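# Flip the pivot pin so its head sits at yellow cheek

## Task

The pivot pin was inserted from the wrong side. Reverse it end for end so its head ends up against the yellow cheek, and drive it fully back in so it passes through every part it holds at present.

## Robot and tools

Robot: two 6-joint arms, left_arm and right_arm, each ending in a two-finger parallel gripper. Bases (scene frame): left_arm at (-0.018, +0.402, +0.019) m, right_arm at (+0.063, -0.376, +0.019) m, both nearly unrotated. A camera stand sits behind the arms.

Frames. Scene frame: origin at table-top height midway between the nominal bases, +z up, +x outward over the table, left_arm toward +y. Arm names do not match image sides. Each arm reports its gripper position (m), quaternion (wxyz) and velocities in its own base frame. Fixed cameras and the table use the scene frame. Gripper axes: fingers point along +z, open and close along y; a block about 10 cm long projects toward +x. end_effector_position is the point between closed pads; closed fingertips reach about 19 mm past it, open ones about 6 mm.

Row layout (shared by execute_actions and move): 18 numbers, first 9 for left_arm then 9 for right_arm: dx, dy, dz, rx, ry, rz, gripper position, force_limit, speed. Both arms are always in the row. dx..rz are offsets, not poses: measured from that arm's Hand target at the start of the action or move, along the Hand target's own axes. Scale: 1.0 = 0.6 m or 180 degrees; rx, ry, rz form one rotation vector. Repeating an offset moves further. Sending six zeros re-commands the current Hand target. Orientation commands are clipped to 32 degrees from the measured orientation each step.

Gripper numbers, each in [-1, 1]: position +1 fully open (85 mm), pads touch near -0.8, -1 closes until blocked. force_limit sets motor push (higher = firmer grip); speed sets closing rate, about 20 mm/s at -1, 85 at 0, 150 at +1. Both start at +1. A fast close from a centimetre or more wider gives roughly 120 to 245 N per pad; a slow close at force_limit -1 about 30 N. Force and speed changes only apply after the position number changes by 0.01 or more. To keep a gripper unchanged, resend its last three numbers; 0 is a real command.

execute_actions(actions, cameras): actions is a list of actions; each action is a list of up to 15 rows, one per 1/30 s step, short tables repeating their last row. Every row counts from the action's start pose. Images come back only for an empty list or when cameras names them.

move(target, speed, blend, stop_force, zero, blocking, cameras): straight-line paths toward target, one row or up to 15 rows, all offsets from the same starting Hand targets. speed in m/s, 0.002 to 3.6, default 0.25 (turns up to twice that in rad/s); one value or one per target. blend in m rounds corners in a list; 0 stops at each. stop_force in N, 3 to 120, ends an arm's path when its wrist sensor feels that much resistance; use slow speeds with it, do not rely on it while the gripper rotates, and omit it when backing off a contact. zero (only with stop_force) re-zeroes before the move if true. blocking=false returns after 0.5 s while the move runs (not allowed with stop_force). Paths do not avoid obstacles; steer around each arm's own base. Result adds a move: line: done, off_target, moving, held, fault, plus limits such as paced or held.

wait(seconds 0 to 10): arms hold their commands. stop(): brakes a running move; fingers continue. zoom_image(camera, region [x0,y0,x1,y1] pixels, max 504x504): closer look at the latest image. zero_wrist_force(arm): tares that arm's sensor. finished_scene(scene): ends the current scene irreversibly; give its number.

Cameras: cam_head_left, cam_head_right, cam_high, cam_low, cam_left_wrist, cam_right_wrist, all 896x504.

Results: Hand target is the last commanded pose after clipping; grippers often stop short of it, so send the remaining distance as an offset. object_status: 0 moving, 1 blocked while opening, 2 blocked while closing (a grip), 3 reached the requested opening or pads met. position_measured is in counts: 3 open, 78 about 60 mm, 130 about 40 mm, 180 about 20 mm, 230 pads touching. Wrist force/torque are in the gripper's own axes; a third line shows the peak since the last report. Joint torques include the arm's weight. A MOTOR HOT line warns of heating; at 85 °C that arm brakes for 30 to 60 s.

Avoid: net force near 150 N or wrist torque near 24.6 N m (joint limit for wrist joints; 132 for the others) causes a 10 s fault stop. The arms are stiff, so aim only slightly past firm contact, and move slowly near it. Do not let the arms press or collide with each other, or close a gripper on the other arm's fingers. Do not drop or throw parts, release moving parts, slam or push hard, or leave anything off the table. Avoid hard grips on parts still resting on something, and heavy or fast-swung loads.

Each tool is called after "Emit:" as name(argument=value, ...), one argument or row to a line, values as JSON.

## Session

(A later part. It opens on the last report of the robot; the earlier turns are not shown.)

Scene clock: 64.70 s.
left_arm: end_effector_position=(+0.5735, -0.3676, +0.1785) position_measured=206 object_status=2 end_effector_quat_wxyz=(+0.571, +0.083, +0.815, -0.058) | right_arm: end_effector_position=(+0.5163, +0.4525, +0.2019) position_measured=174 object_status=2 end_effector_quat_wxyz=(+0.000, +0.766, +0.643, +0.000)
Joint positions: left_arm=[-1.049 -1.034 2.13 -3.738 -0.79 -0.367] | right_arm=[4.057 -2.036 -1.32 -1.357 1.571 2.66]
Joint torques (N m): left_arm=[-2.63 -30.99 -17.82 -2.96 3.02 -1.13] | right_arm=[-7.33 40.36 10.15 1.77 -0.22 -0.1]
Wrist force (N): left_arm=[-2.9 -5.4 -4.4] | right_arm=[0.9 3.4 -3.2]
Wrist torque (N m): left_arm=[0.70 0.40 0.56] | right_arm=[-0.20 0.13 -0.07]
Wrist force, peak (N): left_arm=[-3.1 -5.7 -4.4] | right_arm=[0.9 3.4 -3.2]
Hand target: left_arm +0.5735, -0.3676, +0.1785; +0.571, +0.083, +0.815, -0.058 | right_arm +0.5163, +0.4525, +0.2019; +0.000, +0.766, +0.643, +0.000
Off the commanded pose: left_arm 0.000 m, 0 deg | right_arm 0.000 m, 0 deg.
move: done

Emit:
move(
  target=[
    [0,0,0,0,0,0,-1,-1,-1,0.035,0.00025,-0.00025,0,0,0,-1,-1,-1],
    [0,0,0,0,0,0,-1,-1,-1,0.118,0.00025,-0.00025,0,0,0,-1,-1,-1],
  ],
  speed=0.03,
  cameras=["cam_right_wrist","cam_left_wrist"],
)

Emit:
zoom_image(
  camera="cam_right_wrist",
  region=[400, 220, 620, 440],
)

Scene clock: 69.03 s.
left_arm: end_effector_position=(+0.5735, -0.3676, +0.1785) position_measured=206 object_status=2 end_effector_quat_wxyz=(+0.571, +0.083, +0.815, -0.058) | right_arm: end_effector_position=(+0.5287, +0.5224, +0.2021) position_measured=174 object_status=2 end_effector_quat_wxyz=(+0.000, +0.766, +0.643, +0.000) end_effector_velocity=(-0.001, -0.001, -0.002) end_effector_angular_velocity=(-0.002, +0.001, +0.000)
Joint positions: left_arm=[-1.049 -1.034 2.13 -3.738 -0.79 -0.367] | right_arm=[4.101 -2.179 -1.096 -1.438 1.571 2.705]
Joint velocities: left_arm=[within noise] | right_arm=[0 0.001 -0.005 0.001 0 0]
Joint torques (N m): left_arm=[-1.95 -31.66 -13.24 -2.88 2.02 -1.05] | right_arm=[-9.36 65.99 12.46 3.57 1.07 -0.16]
Wrist force (N): left_arm=[1.1 -4.4 -2.0] | right_arm=[-0.1 -1.3 2.7]
Wrist torque (N m): left_arm=[0.65 0.33 0.59] | right_arm=[-0.22 0.13 -0.13]
Wrist force, peak (N): left_arm=[-3.4 -5.6 -4.6] | right_arm=[-3.2 3.3 -5.1]
Hand target: left_arm +0.5735, -0.3676, +0.1785; +0.571, +0.083, +0.815, -0.058 | right_arm +0.5287, +0.5222, +0.2020; +0.000, +0.766, +0.643, +0.000
Off the commanded pose: left_arm 0.000 m, 0 deg | right_arm 0.000 m, 0 deg.
move: done
camera_calibration:
cam_left_wrist: T_world_to_cam=[[0.204353, 0.978554, -0.0259149, 0.257946], [-0.0257391, 0.0318357, 0.999162, -0.137197], [0.978559, -0.203514, 0.0316928, -0.51456], [0, 0, 0, 1]] pos_world=[0.447285, -0.352767, 0.160075]
cam_right_wrist: T_world_to_cam=[[0.979278, -0.201752, -0.0176557, -0.394558], [-0.181984, -0.914867, 0.360417, 0.517655], [-0.0888674, -0.349735, -0.932624, 0.54448], [0, 0, 0, 1]] pos_world=[0.528973, 0.584407, 0.314257]
Images, in order (width x height): cam_left_wrist 896x504, cam_right_wrist 896x504.

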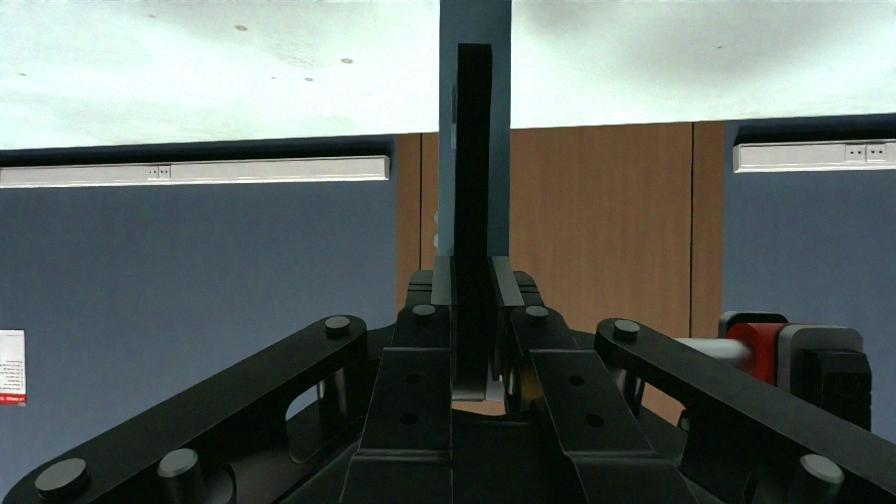

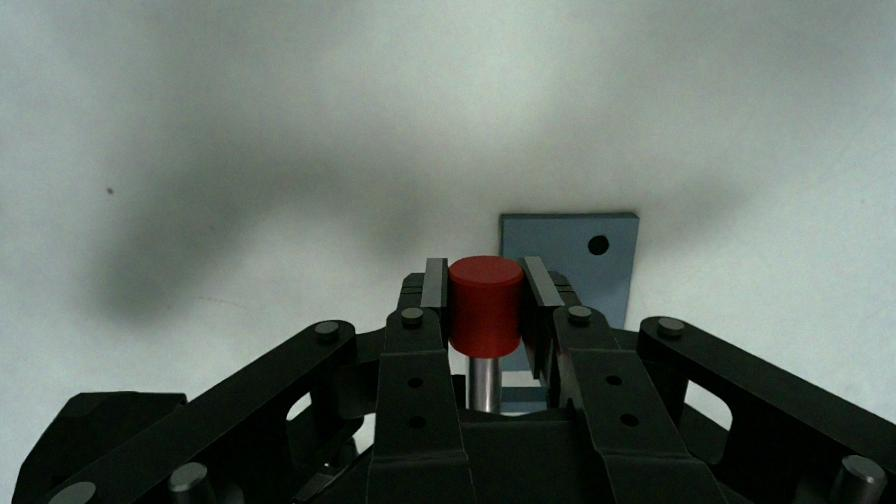

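Scaled by 2.291.

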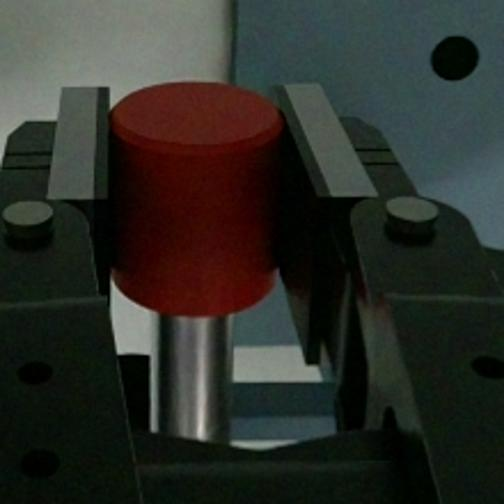

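Emit:
move(
  target=[
    [0,0,0,0,0,0,-1,-1,-1,0,0,-0.217,0,0,0,-1,-1,-1],
    [0,0,0,0,0,0,-1,-1,-1,-0.16,0,-0.217,0,0,-0.5,-1,-1,-1],
    [0,0,0,0,0,0,-1,-1,-1,-0.318,-0.002,-0.217,0,0,-0.999,-1,-1,-1],
    [0,0,0,0,0,0,-1,-1,-1,-0.318,-0.002,-0.1,0,0,-0.999,-1,-1,-1],
  ],
  speed=[0.15,0.4,0.4,0.15],
  blend=[0.03,0.03,0.01,0],
  cameras=["cam_right_wrist","cam_head_right"],
)

Emit:
zoom_image(
  camera="cam_right_wrist",
  region=[250, 180, 650, 440],
)

Scene clock: 77.47 s.
left_arm: end_effector_position=(+0.5735, -0.3676, +0.1785) position_measured=206 object_status=2 end_effector_quat_wxyz=(+0.571, +0.083, +0.815, -0.058) | right_arm: end_effector_position=(+0.4945, +0.3346, +0.2621) position_measured=174 object_status=2 end_effector_quat_wxyz=(+0.000, -0.642, +0.767, +0.000)
Joint positions: left_arm=[-1.049 -1.034 2.13 -3.738 -0.79 -0.367] | right_arm=[3.962 -1.795 -1.494 -1.424 1.571 -0.574]
Joint torques (N m): left_arm=[1.87 -32.13 -9.63 -2.97 -0.56 -1.06] | right_arm=[8.23 45.6 27.11 3.73 -0.88 -2.04]
Wrist force (N): left_arm=[0.5 -4.4 -2.1] | right_arm=[0.3 -1.3 2.6]
Wrist torque (N m): left_arm=[0.64 0.37 0.60] | right_arm=[-0.22 0.10 -0.09]
Wrist force, peak (N): left_arm=[1.1 -4.6 -2.1] | right_arm=[-0.1 -1.1 5.4]
Hand target: left_arm +0.5735, -0.3676, +0.1785; +0.571, +0.083, +0.815, -0.058 | right_arm +0.4945, +0.3346, +0.2621; +0.000, -0.642, +0.767, +0.000
Off the commanded pose: left_arm 0.000 m, 0 deg | right_arm 0.000 m, 0 deg.
move: done
camera_calibration:
cam_right_wrist: T_world_to_cam=[[-0.978649, 0.204838, -0.0169329, 0.434076], [0.185181, 0.914477, 0.359778, -0.47543], [0.0891809, 0.348961, -0.932884, 0.209948], [0, 0, 0, 1]] pos_world=[0.494126, 0.27259, 0.374257]
Images, in order (width x height): cam_head_right 896x504, cam_right_wrist 896x504.

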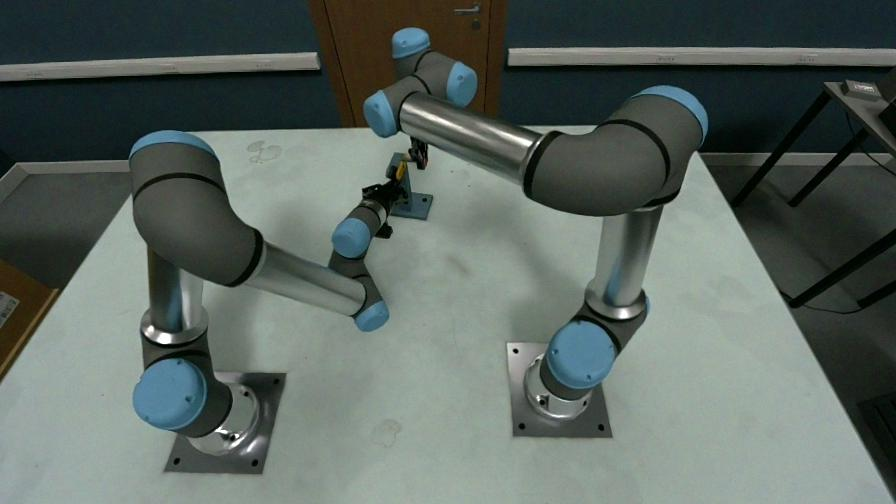

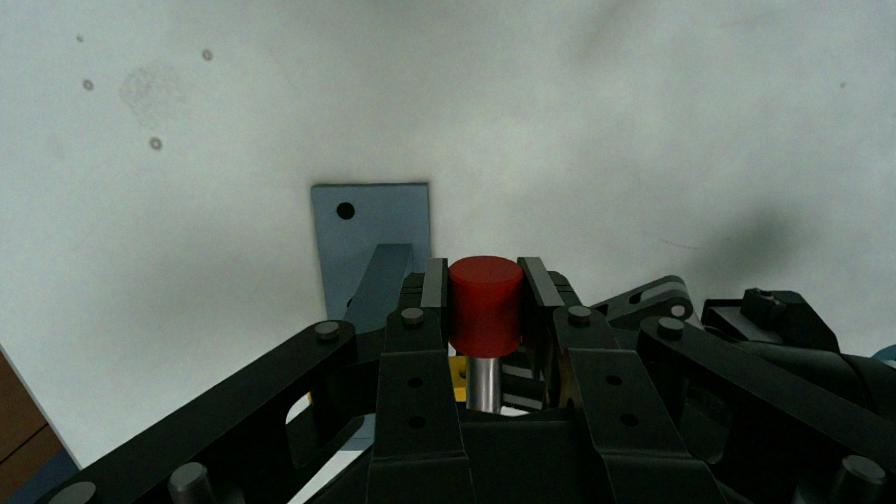

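Scaled by 1.260.

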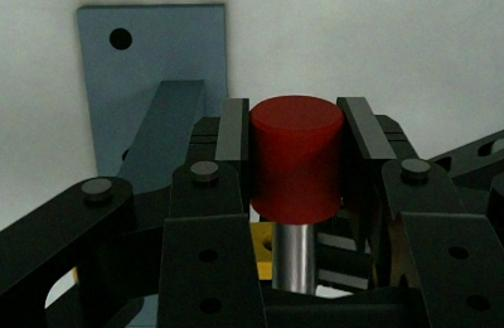

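Emit:
zoom_image(
  camera="cam_right_wrist",
  region=[300, 170, 440, 240],
)

Scaled by 3.600.

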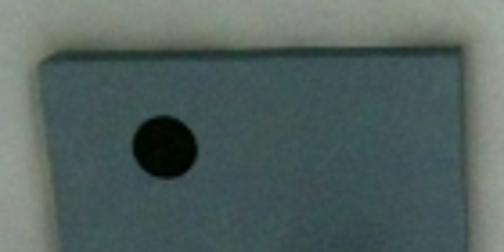

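Emit:
move(
  target=[0,0,0,0,0,0,-1,-1,-1,0,0,0.1,0,0,0,-1,-1,-1],
  speed=0.06,
  cameras=["cam_right_wrist","cam_low"],
)

Emit:
zoom_image(
  camera="cam_right_wrist",
  region=[400, 300, 580, 430],
)

Emit:
zoom_image(
  camera="cam_low",
  region=[160, 110, 320, 210],
)

Scene clock: 81.63 s.
left_arm: end_effector_position=(+0.5735, -0.3676, +0.1785) position_measured=206 object_status=2 end_effector_quat_wxyz=(+0.571, +0.083, +0.815, -0.058) | right_arm: end_effector_position=(+0.4944, +0.3345, +0.2019) position_measured=174 object_status=2 end_effector_quat_wxyz=(+0.000, -0.642, +0.767, +0.000)
Joint positions: left_arm=[-1.049 -1.034 2.13 -3.738 -0.79 -0.367] | right_arm=[3.962 -1.826 -1.612 -1.275 1.571 -0.574]
Joint torques (N m): left_arm=[3.17 -30.66 -9.77 -2.89 -0.41 -0.8] | right_arm=[6.51 46.47 34.64 1.62 -0.06 -1.39]
Wrist force (N): left_arm=[0.4 -4.3 -2.5] | right_arm=[0.3 -0.9 2.5]
Wrist torque (N m): left_arm=[0.64 0.36 0.59] | right_arm=[-0.16 0.09 -0.09]
Wrist force, peak (N): left_arm=[1.0 -4.6 -2.1] | right_arm=[0.2 -1.0 3.9]
Hand target: left_arm +0.5735, -0.3676, +0.1785; +0.571, +0.083, +0.815, -0.058 | right_arm +0.4945, +0.3345, +0.2021; +0.000, -0.642, +0.767, +0.000
Off the commanded pose: left_arm 0.000 m, 0 deg | right_arm 0.000 m, 0 deg.
move: done
camera_calibration:
cam_right_wrist: T_world_to_cam=[[-0.978659, 0.204797, -0.0168865, 0.432962], [0.185177, 0.914552, 0.359589, -0.453747], [0.0890865, 0.348788, -0.932958, 0.154008], [0, 0, 0, 1]] pos_world=[0.494026, 0.27259, 0.314157]
Images, in order (width x height): cam_low 896x504, cam_right_wrist 896x504.

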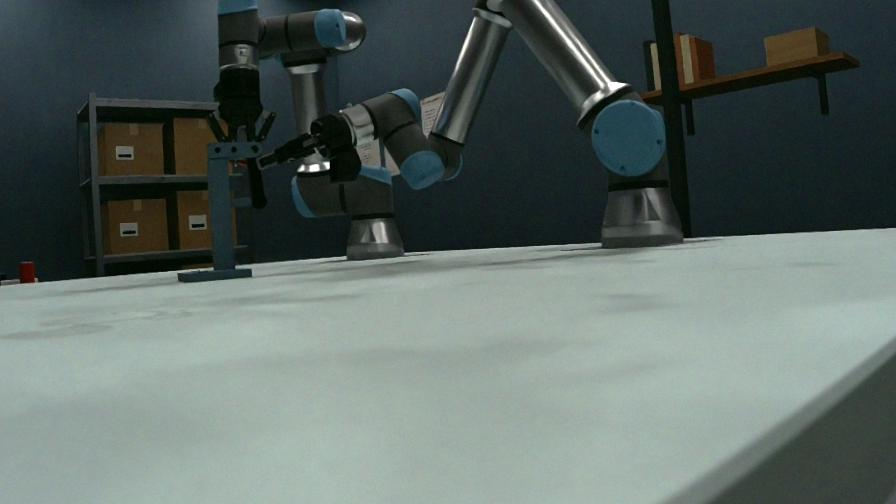

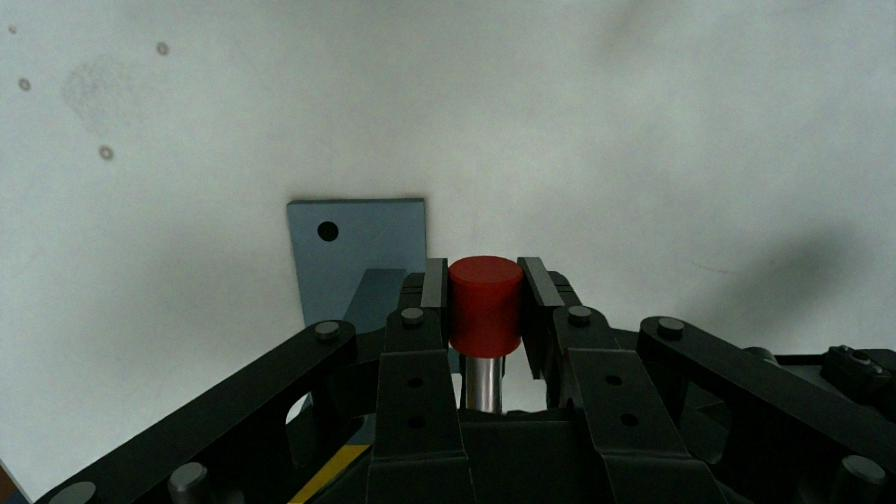

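Scaled by 2.800.

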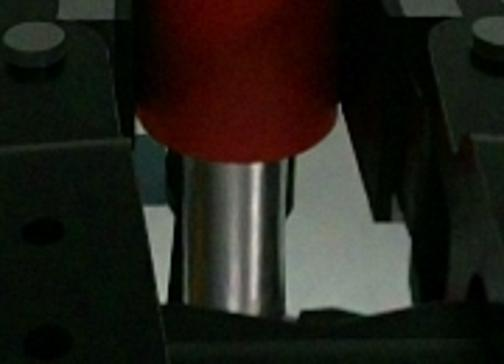

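Scaled by 3.150.

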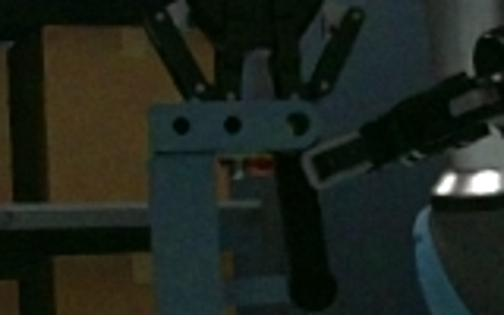

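Emit:
move(
  target=[0,0,0,0,0,0,-1,-1,-1,-0.025,0,0,0,0,0,-1,-1,-1],
  speed=0.012,
  stop_force=6,
)

Scene clock: 84.27 s.
left_arm: end_effector_position=(+0.5735, -0.3676, +0.1785) position_measured=206 object_status=2 end_effector_quat_wxyz=(+0.571, +0.083, +0.815, -0.058) | right_arm: end_effector_position=(+0.4970, +0.3481, +0.2021) position_measured=174 object_status=2 end_effector_quat_wxyz=(+0.000, -0.642, +0.767, +0.000)
Joint positions: left_arm=[-1.049 -1.034 2.13 -3.738 -0.79 -0.367] | right_arm=[3.974 -1.848 -1.583 -1.281 1.571 -0.561]
Joint torques (N m): left_arm=[4.37 -30.91 -10.59 -2.87 -0.58 -0.99] | right_arm=[-6.68 46.88 11.63 2.87 2.5 -2.28]
Wrist force (N): left_arm=[1.3 -4.3 -2.0] | right_arm=[3.4 -6.4 2.5]
Wrist torque (N m): left_arm=[0.66 0.31 0.59] | right_arm=[-0.07 0.03 0.21]
Wrist force, peak (N): left_arm=[0.3 -4.5 -2.6] | right_arm=[9.8 -8.6 2.2]
Hand target: left_arm +0.5735, -0.3676, +0.1785; +0.571, +0.083, +0.815, -0.058 | right_arm +0.4970, +0.3481, +0.2021; +0.000, -0.642, +0.767, +0.000 (not the last commanded pose)
Off the commanded pose: left_arm 0.000 m, 0 deg | right_arm 0.001 m, 0 deg.
move: contact (right_arm)

Emit:
move(
  target=[
    [0,0,0,0,0,0,-1,-1,-1,0.003,0,0,0,0,0,-1,-1,-1],
    [0,0,0,0,0,0,-1,-1,-1,0.003,-0.0018,0,0,0,0,-1,-1,-1],
  ],
  speed=0.02,
)

Emit:
move(
  target=[0,0,0,0,0,0,-1,-1,-1,-0.02,0,0,0,0,0,-1,-1,-1],
  speed=0.012,
  stop_force=6,
)

Scene clock: 85.80 s.
left_arm: end_effector_position=(+0.5735, -0.3676, +0.1785) position_measured=206 object_status=2 end_effector_quat_wxyz=(+0.571, +0.083, +0.815, -0.058) | right_arm: end_effector_position=(+0.4978, +0.3461, +0.2021) position_measured=174 object_status=2 end_effector_quat_wxyz=(+0.000, -0.642, +0.767, +0.000)
Joint positions: left_arm=[-1.049 -1.034 2.13 -3.738 -0.79 -0.367] | right_arm=[3.971 -1.847 -1.585 -1.281 1.571 -0.564]
Joint torques (N m): left_arm=[4.54 -31.06 -9.95 -2.76 -0.25 -0.94] | right_arm=[0.31 39.04 33.16 1.56 -0.09 -0.46]
Wrist force (N): left_arm=[1.0 -4.3 -2.0] | right_arm=[0.9 -0.6 2.8]
Wrist torque (N m): left_arm=[0.66 0.32 0.59] | right_arm=[-0.09 -0.01 0.06]
Wrist force, peak (N): left_arm=[1.1 -4.5 -2.4] | right_arm=[3.2 -6.7 2.4]
Hand target: left_arm +0.5735, -0.3676, +0.1785; +0.571, +0.083, +0.815, -0.058 | right_arm +0.4977, +0.3462, +0.2021; +0.000, -0.642, +0.767, +0.000
Off the commanded pose: left_arm 0.000 m, 0 deg | right_arm 0.000 m, 0 deg.
move: done

Scene clock: 88.00 s.
left_arm: end_effector_position=(+0.5735, -0.3676, +0.1785) position_measured=206 object_status=2 end_effector_quat_wxyz=(+0.571, +0.083, +0.815, -0.058) | right_arm: end_effector_position=(+0.4998, +0.3580, +0.2021) position_measured=174 object_status=2 end_effector_quat_wxyz=(+0.000, -0.642, +0.767, +0.000)
Joint positions: left_arm=[-1.049 -1.034 2.13 -3.738 -0.79 -0.367] | right_arm=[3.982 -1.867 -1.558 -1.287 1.571 -0.553]
Joint torques (N m): left_arm=[5.77 -30.91 -7.74 -2.94 -0.62 -0.8] | right_arm=[-10.31 48.85 11.41 3.21 -0.78 -1.74]
Wrist force (N): left_arm=[0.1 -4.5 -2.3] | right_arm=[0.7 -0.3 2.8]
Wrist torque (N m): left_arm=[0.67 0.38 0.59] | right_arm=[-0.08 0.04 -0.13]
Wrist force, peak (N): left_arm=[0.2 -4.7 -2.5] | right_arm=[0.7 -0.5 3.6]
Hand target: left_arm +0.5735, -0.3676, +0.1785; +0.571, +0.083, +0.815, -0.058 | right_arm +0.4998, +0.3580, +0.2021; +0.000, -0.642, +0.767, +0.000
Off the commanded pose: left_arm 0.000 m, 0 deg | right_arm 0.000 m, 0 deg.
move: done

Emit:
move(
  target=[0,0,0,0,0,0,-1,-1,-1,-0.033,0,0,0,0,0,-1,-1,-1],
  speed=0.01,
  stop_force=6,
)

Scene clock: 90.97 s.
left_arm: end_effector_position=(+0.5735, -0.3676, +0.1785) position_measured=206 object_status=2 end_effector_quat_wxyz=(+0.571, +0.083, +0.815, -0.058) | right_arm: end_effector_position=(+0.5033, +0.3775, +0.2021) position_measured=174 object_status=2 end_effector_quat_wxyz=(+0.000, -0.642, +0.767, +0.000)
Joint positions: left_arm=[-1.049 -1.034 2.13 -3.738 -0.79 -0.367] | right_arm=[3.999 -1.9 -1.514 -1.299 1.571 -0.536]
Joint torques (N m): left_arm=[7.57 -31.08 -8.7 -2.49 -0.45 -0.77] | right_arm=[-4.72 52.34 11.62 4.37 0.57 -1.19]
Wrist force (N): left_arm=[-1.2 -5.4 -2.4] | right_arm=[3.4 -0.9 5.0]
Wrist torque (N m): left_arm=[0.72 0.36 0.56] | right_arm=[-0.11 0.02 -0.11]
Wrist force, peak (N): left_arm=[-2.2 -5.6 -2.7] | right_arm=[4.3 -0.6 5.0]
Hand target: left_arm +0.5735, -0.3676, +0.1785; +0.571, +0.083, +0.815, -0.058 | right_arm +0.5033, +0.3775, +0.2021; +0.000, -0.642, +0.767, +0.000
Off the commanded pose: left_arm 0.000 m, 0 deg | right_arm 0.000 m, 0 deg.
move: done

Emit:
move(
  target=[0,0,0,0,0,0,-1,-1,-1,-0.035,0,0,0,0,0,-1,-1,-1],
  speed=0.01,
  stop_force=13,
  cameras=["cam_left_wrist","cam_low","cam_head_left","cam_right_wrist"],
)

Emit:
zoom_image(
  camera="cam_low",
  region=[160, 110, 320, 210],
)

Emit:
zoom_image(
  camera="cam_left_wrist",
  region=[390, 230, 590, 430],
)

Scene clock: 93.97 s.
left_arm: end_effector_position=(+0.5735, -0.3676, +0.1785) position_measured=206 object_status=2 end_effector_quat_wxyz=(+0.571, +0.083, +0.815, -0.058) | right_arm: end_effector_position=(+0.5055, +0.3899, +0.2021) position_measured=174 object_status=2 end_effector_quat_wxyz=(+0.000, -0.642, +0.767, +0.000)
Joint positions: left_arm=[-1.049 -1.034 2.13 -3.738 -0.79 -0.367] | right_arm=[4.009 -1.922 -1.484 -1.307 1.571 -0.526]
Joint torques (N m): left_arm=[7.94 -31.95 -9.97 -2.56 -0.48 -0.73] | right_arm=[-8.17 53.89 15.93 4.87 2.22 -1.81]
Wrist force (N): left_arm=[-1.7 -5.3 -2.6] | right_arm=[10.3 -0.4 8.2]
Wrist torque (N m): left_arm=[0.68 0.38 0.53] | right_arm=[-0.10 -0.11 -0.14]
Wrist force, peak (N): left_arm=[-7.9 -6.8 -3.8] | right_arm=[24.4 1.9 3.1]
Hand target: left_arm +0.5735, -0.3676, +0.1785; +0.571, +0.083, +0.815, -0.058 | right_arm +0.5055, +0.3899, +0.2021; +0.000, -0.642, +0.767, +0.000 (not the last commanded pose)
Off the commanded pose: left_arm 0.000 m, 0 deg | right_arm 0.008 m, 0 deg.
move: contact (right_arm)
camera_calibration:
cam_left_wrist: T_world_to_cam=[[0.204353, 0.978554, -0.0259149, 0.257946], [-0.0257391, 0.0318357, 0.999162, -0.137197], [0.978559, -0.203514, 0.0316928, -0.51456], [0, 0, 0, 1]] pos_world=[0.447285, -0.352767, 0.160075]
cam_right_wrist: T_world_to_cam=[[-0.978632, 0.204906, -0.0171159, 0.432525], [0.185175, 0.914452, 0.359845, -0.50646], [0.0893863, 0.348987, -0.932855, 0.133575], [0, 0, 0, 1]] pos_world=[0.505126, 0.32789, 0.314257]
Images, in order (width x height): cam_head_left 896x504, cam_low 896x504, cam_left_wrist 896x504, cam_right_wrist 896x504.

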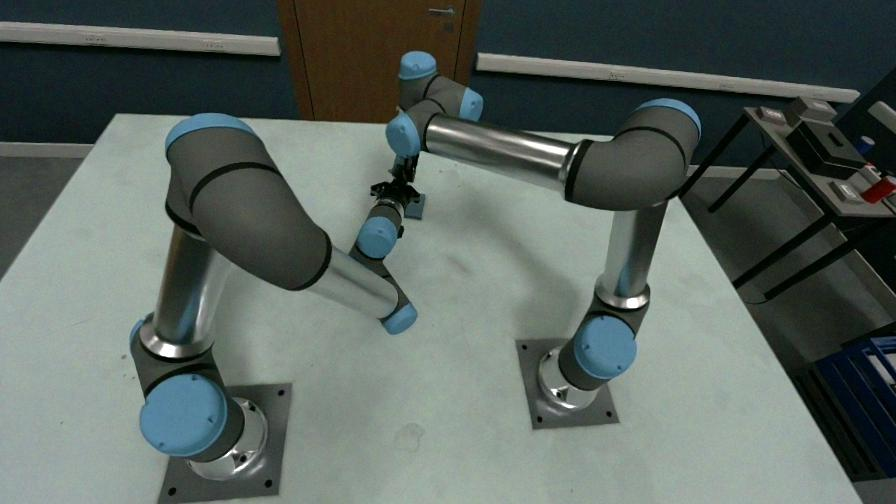

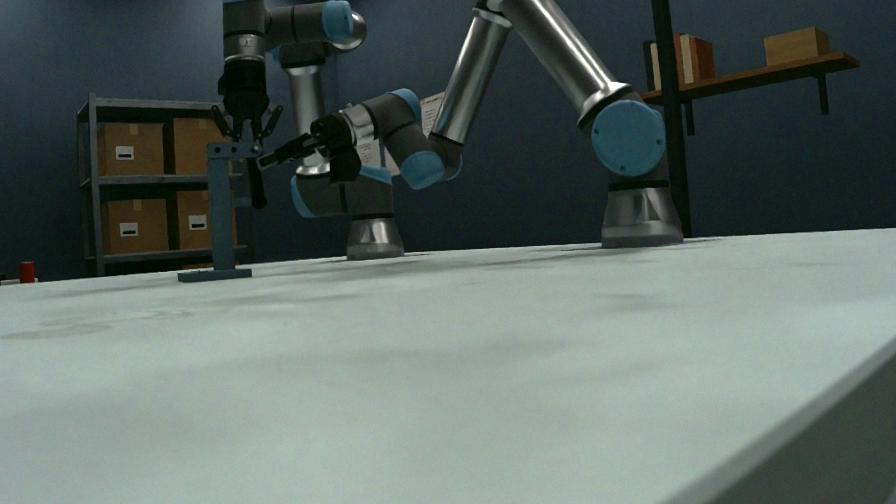

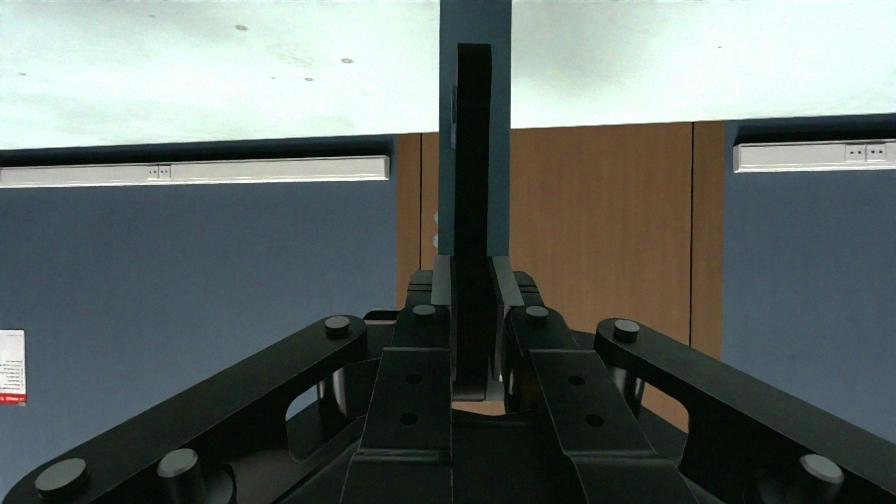

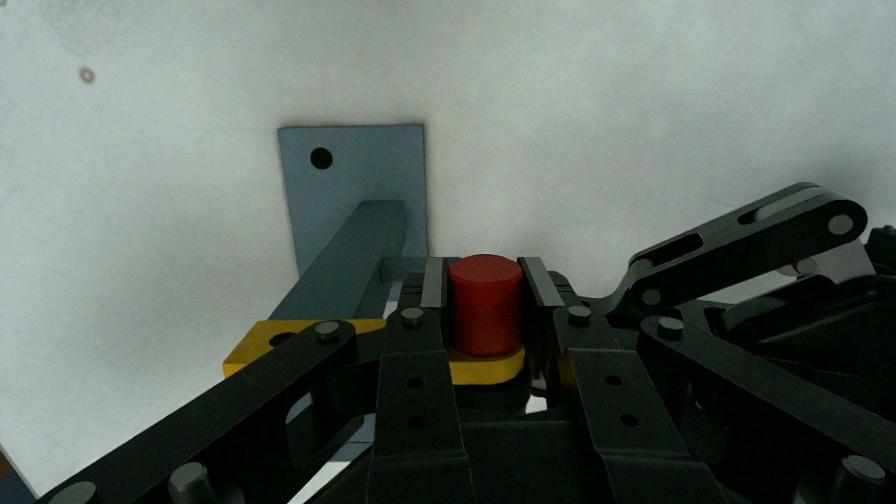

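Scaled by 3.150.

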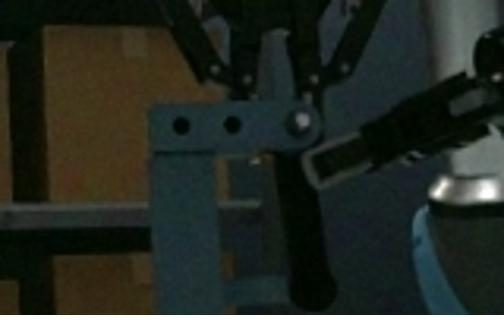

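Scaled by 2.520.

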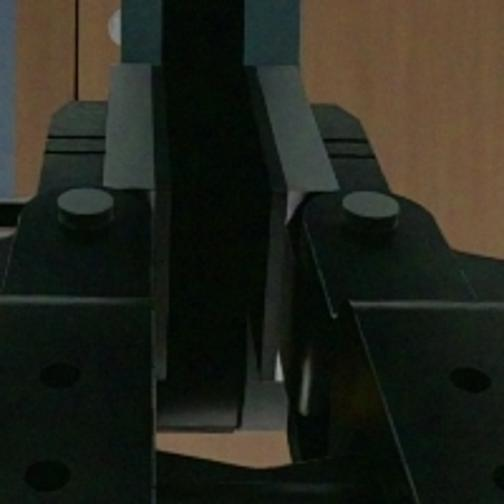

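Emit:
move(
  target=[
    [0,-0.0015,0,0,0,0,-0.3,-1,-1,0,0,0,0,0,0,-0.2,-1,-1],
    [0,-0.0015,-0.12,0,0,0,-0.3,-1,-1,0,0,-0.13,0,0,0,-0.2,-1,-1],
  ],
  speed=0.1,
  cameras=["cam_left_wrist","cam_right_wrist"],
)

Emit:
zoom_image(
  camera="cam_left_wrist",
  region=[390, 230, 590, 430],
)

Emit:
zoom_image(
  camera="cam_right_wrist",
  region=[300, 200, 600, 400],
)

Scene clock: 97.27 s.
left_arm: end_effector_position=(+0.5071, -0.3549, +0.2031) position_measured=172 object_status=1 end_effector_quat_wxyz=(+0.571, +0.083, +0.815, -0.058) | right_arm: end_effector_position=(+0.5056, +0.3900, +0.2801) position_measured=154 object_status=3 end_effector_quat_wxyz=(+0.000, -0.642, +0.767, +0.000)
Joint positions: left_arm=[-1.18 -1.194 2.301 -3.673 -0.678 -0.466] | right_arm=[4.009 -1.891 -1.324 -1.497 1.571 -0.526]
Joint torques (N m): left_arm=[0.01 -30.08 -15.61 -4.36 -2.07 1.18] | right_arm=[-7.49 35.74 14.83 2.5 -0.32 2.26]
Wrist force (N): left_arm=[0.6 0.3 -2.1] | right_arm=[3.8 -0.5 1.1]
Wrist torque (N m): left_arm=[0.45 0.42 0.51] | right_arm=[-0.09 -0.48 -0.09]
Wrist force, peak (N): left_arm=[20.3 46.5 6.7] | right_arm=[49.3 3.8 -15.6]
Hand target: left_arm +0.5071, -0.3549, +0.2031; +0.571, +0.083, +0.815, -0.058 | right_arm +0.5056, +0.3899, +0.2801; +0.000, -0.642, +0.767, +0.000
Off the commanded pose: left_arm 0.000 m, 0 deg | right_arm 0.000 m, 0 deg.
move: done
camera_calibration:
cam_left_wrist: T_world_to_cam=[[0.204353, 0.978554, -0.0259149, 0.259624], [-0.0257391, 0.0318357, 0.999162, -0.163793], [0.978559, -0.203514, 0.0316928, -0.447756], [0, 0, 0, 1]] pos_world=[0.380885, -0.339967, 0.184575]
cam_right_wrist: T_world_to_cam=[[-0.978643, 0.204846, -0.0172225, 0.433908], [0.185071, 0.914432, 0.359948, -0.534637], [0.0894826, 0.349073, -0.932813, 0.206303], [0, 0, 0, 1]] pos_world=[0.505126, 0.32799, 0.392357]
Images, in order (width x height): cam_left_wrist 896x504, cam_right_wrist 896x504.

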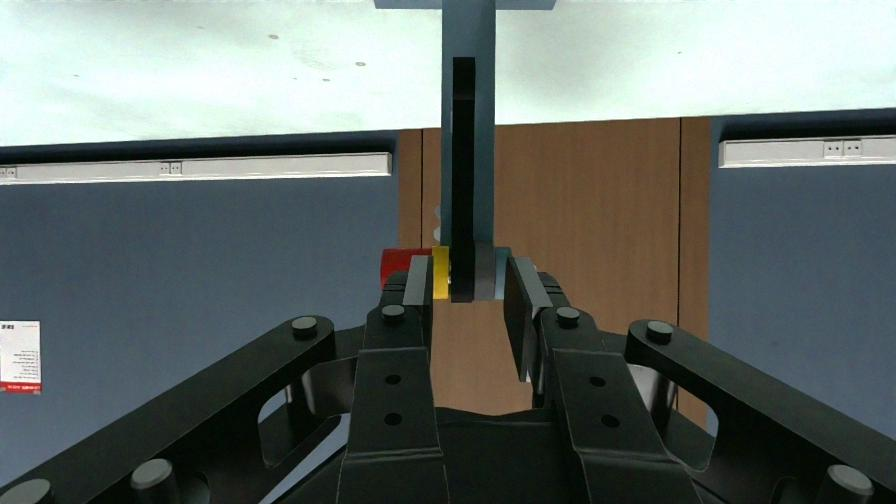

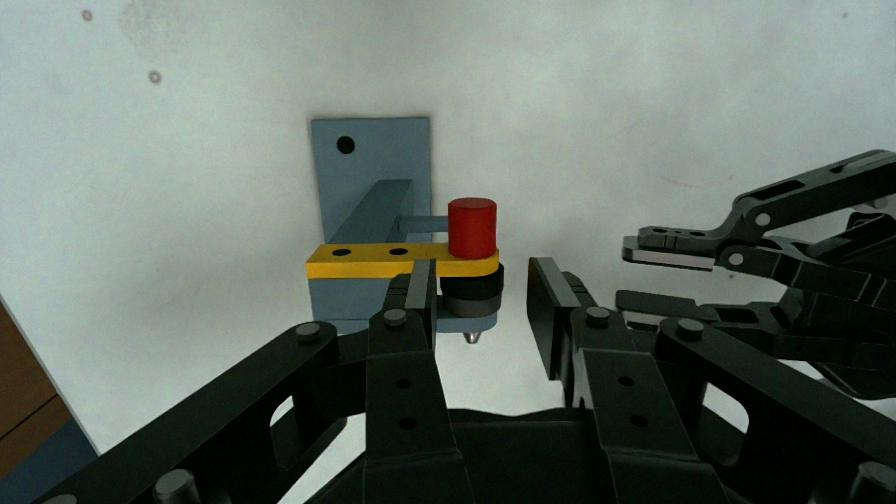

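Scaled by 2.520.

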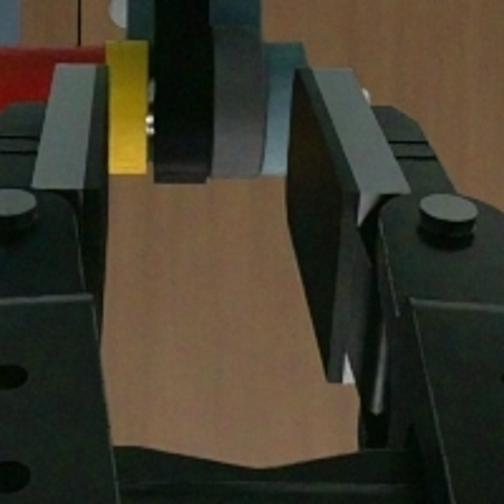

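Scaled by 1.680.

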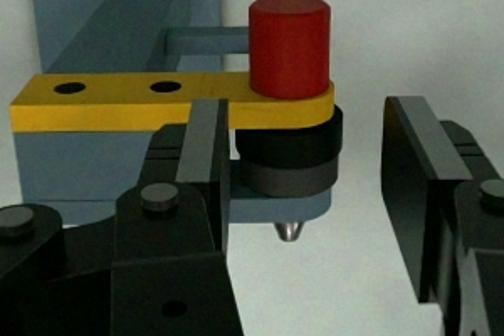

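Emit:
finished_scene(
  scene=2,
)

The scene is finished: the task was done.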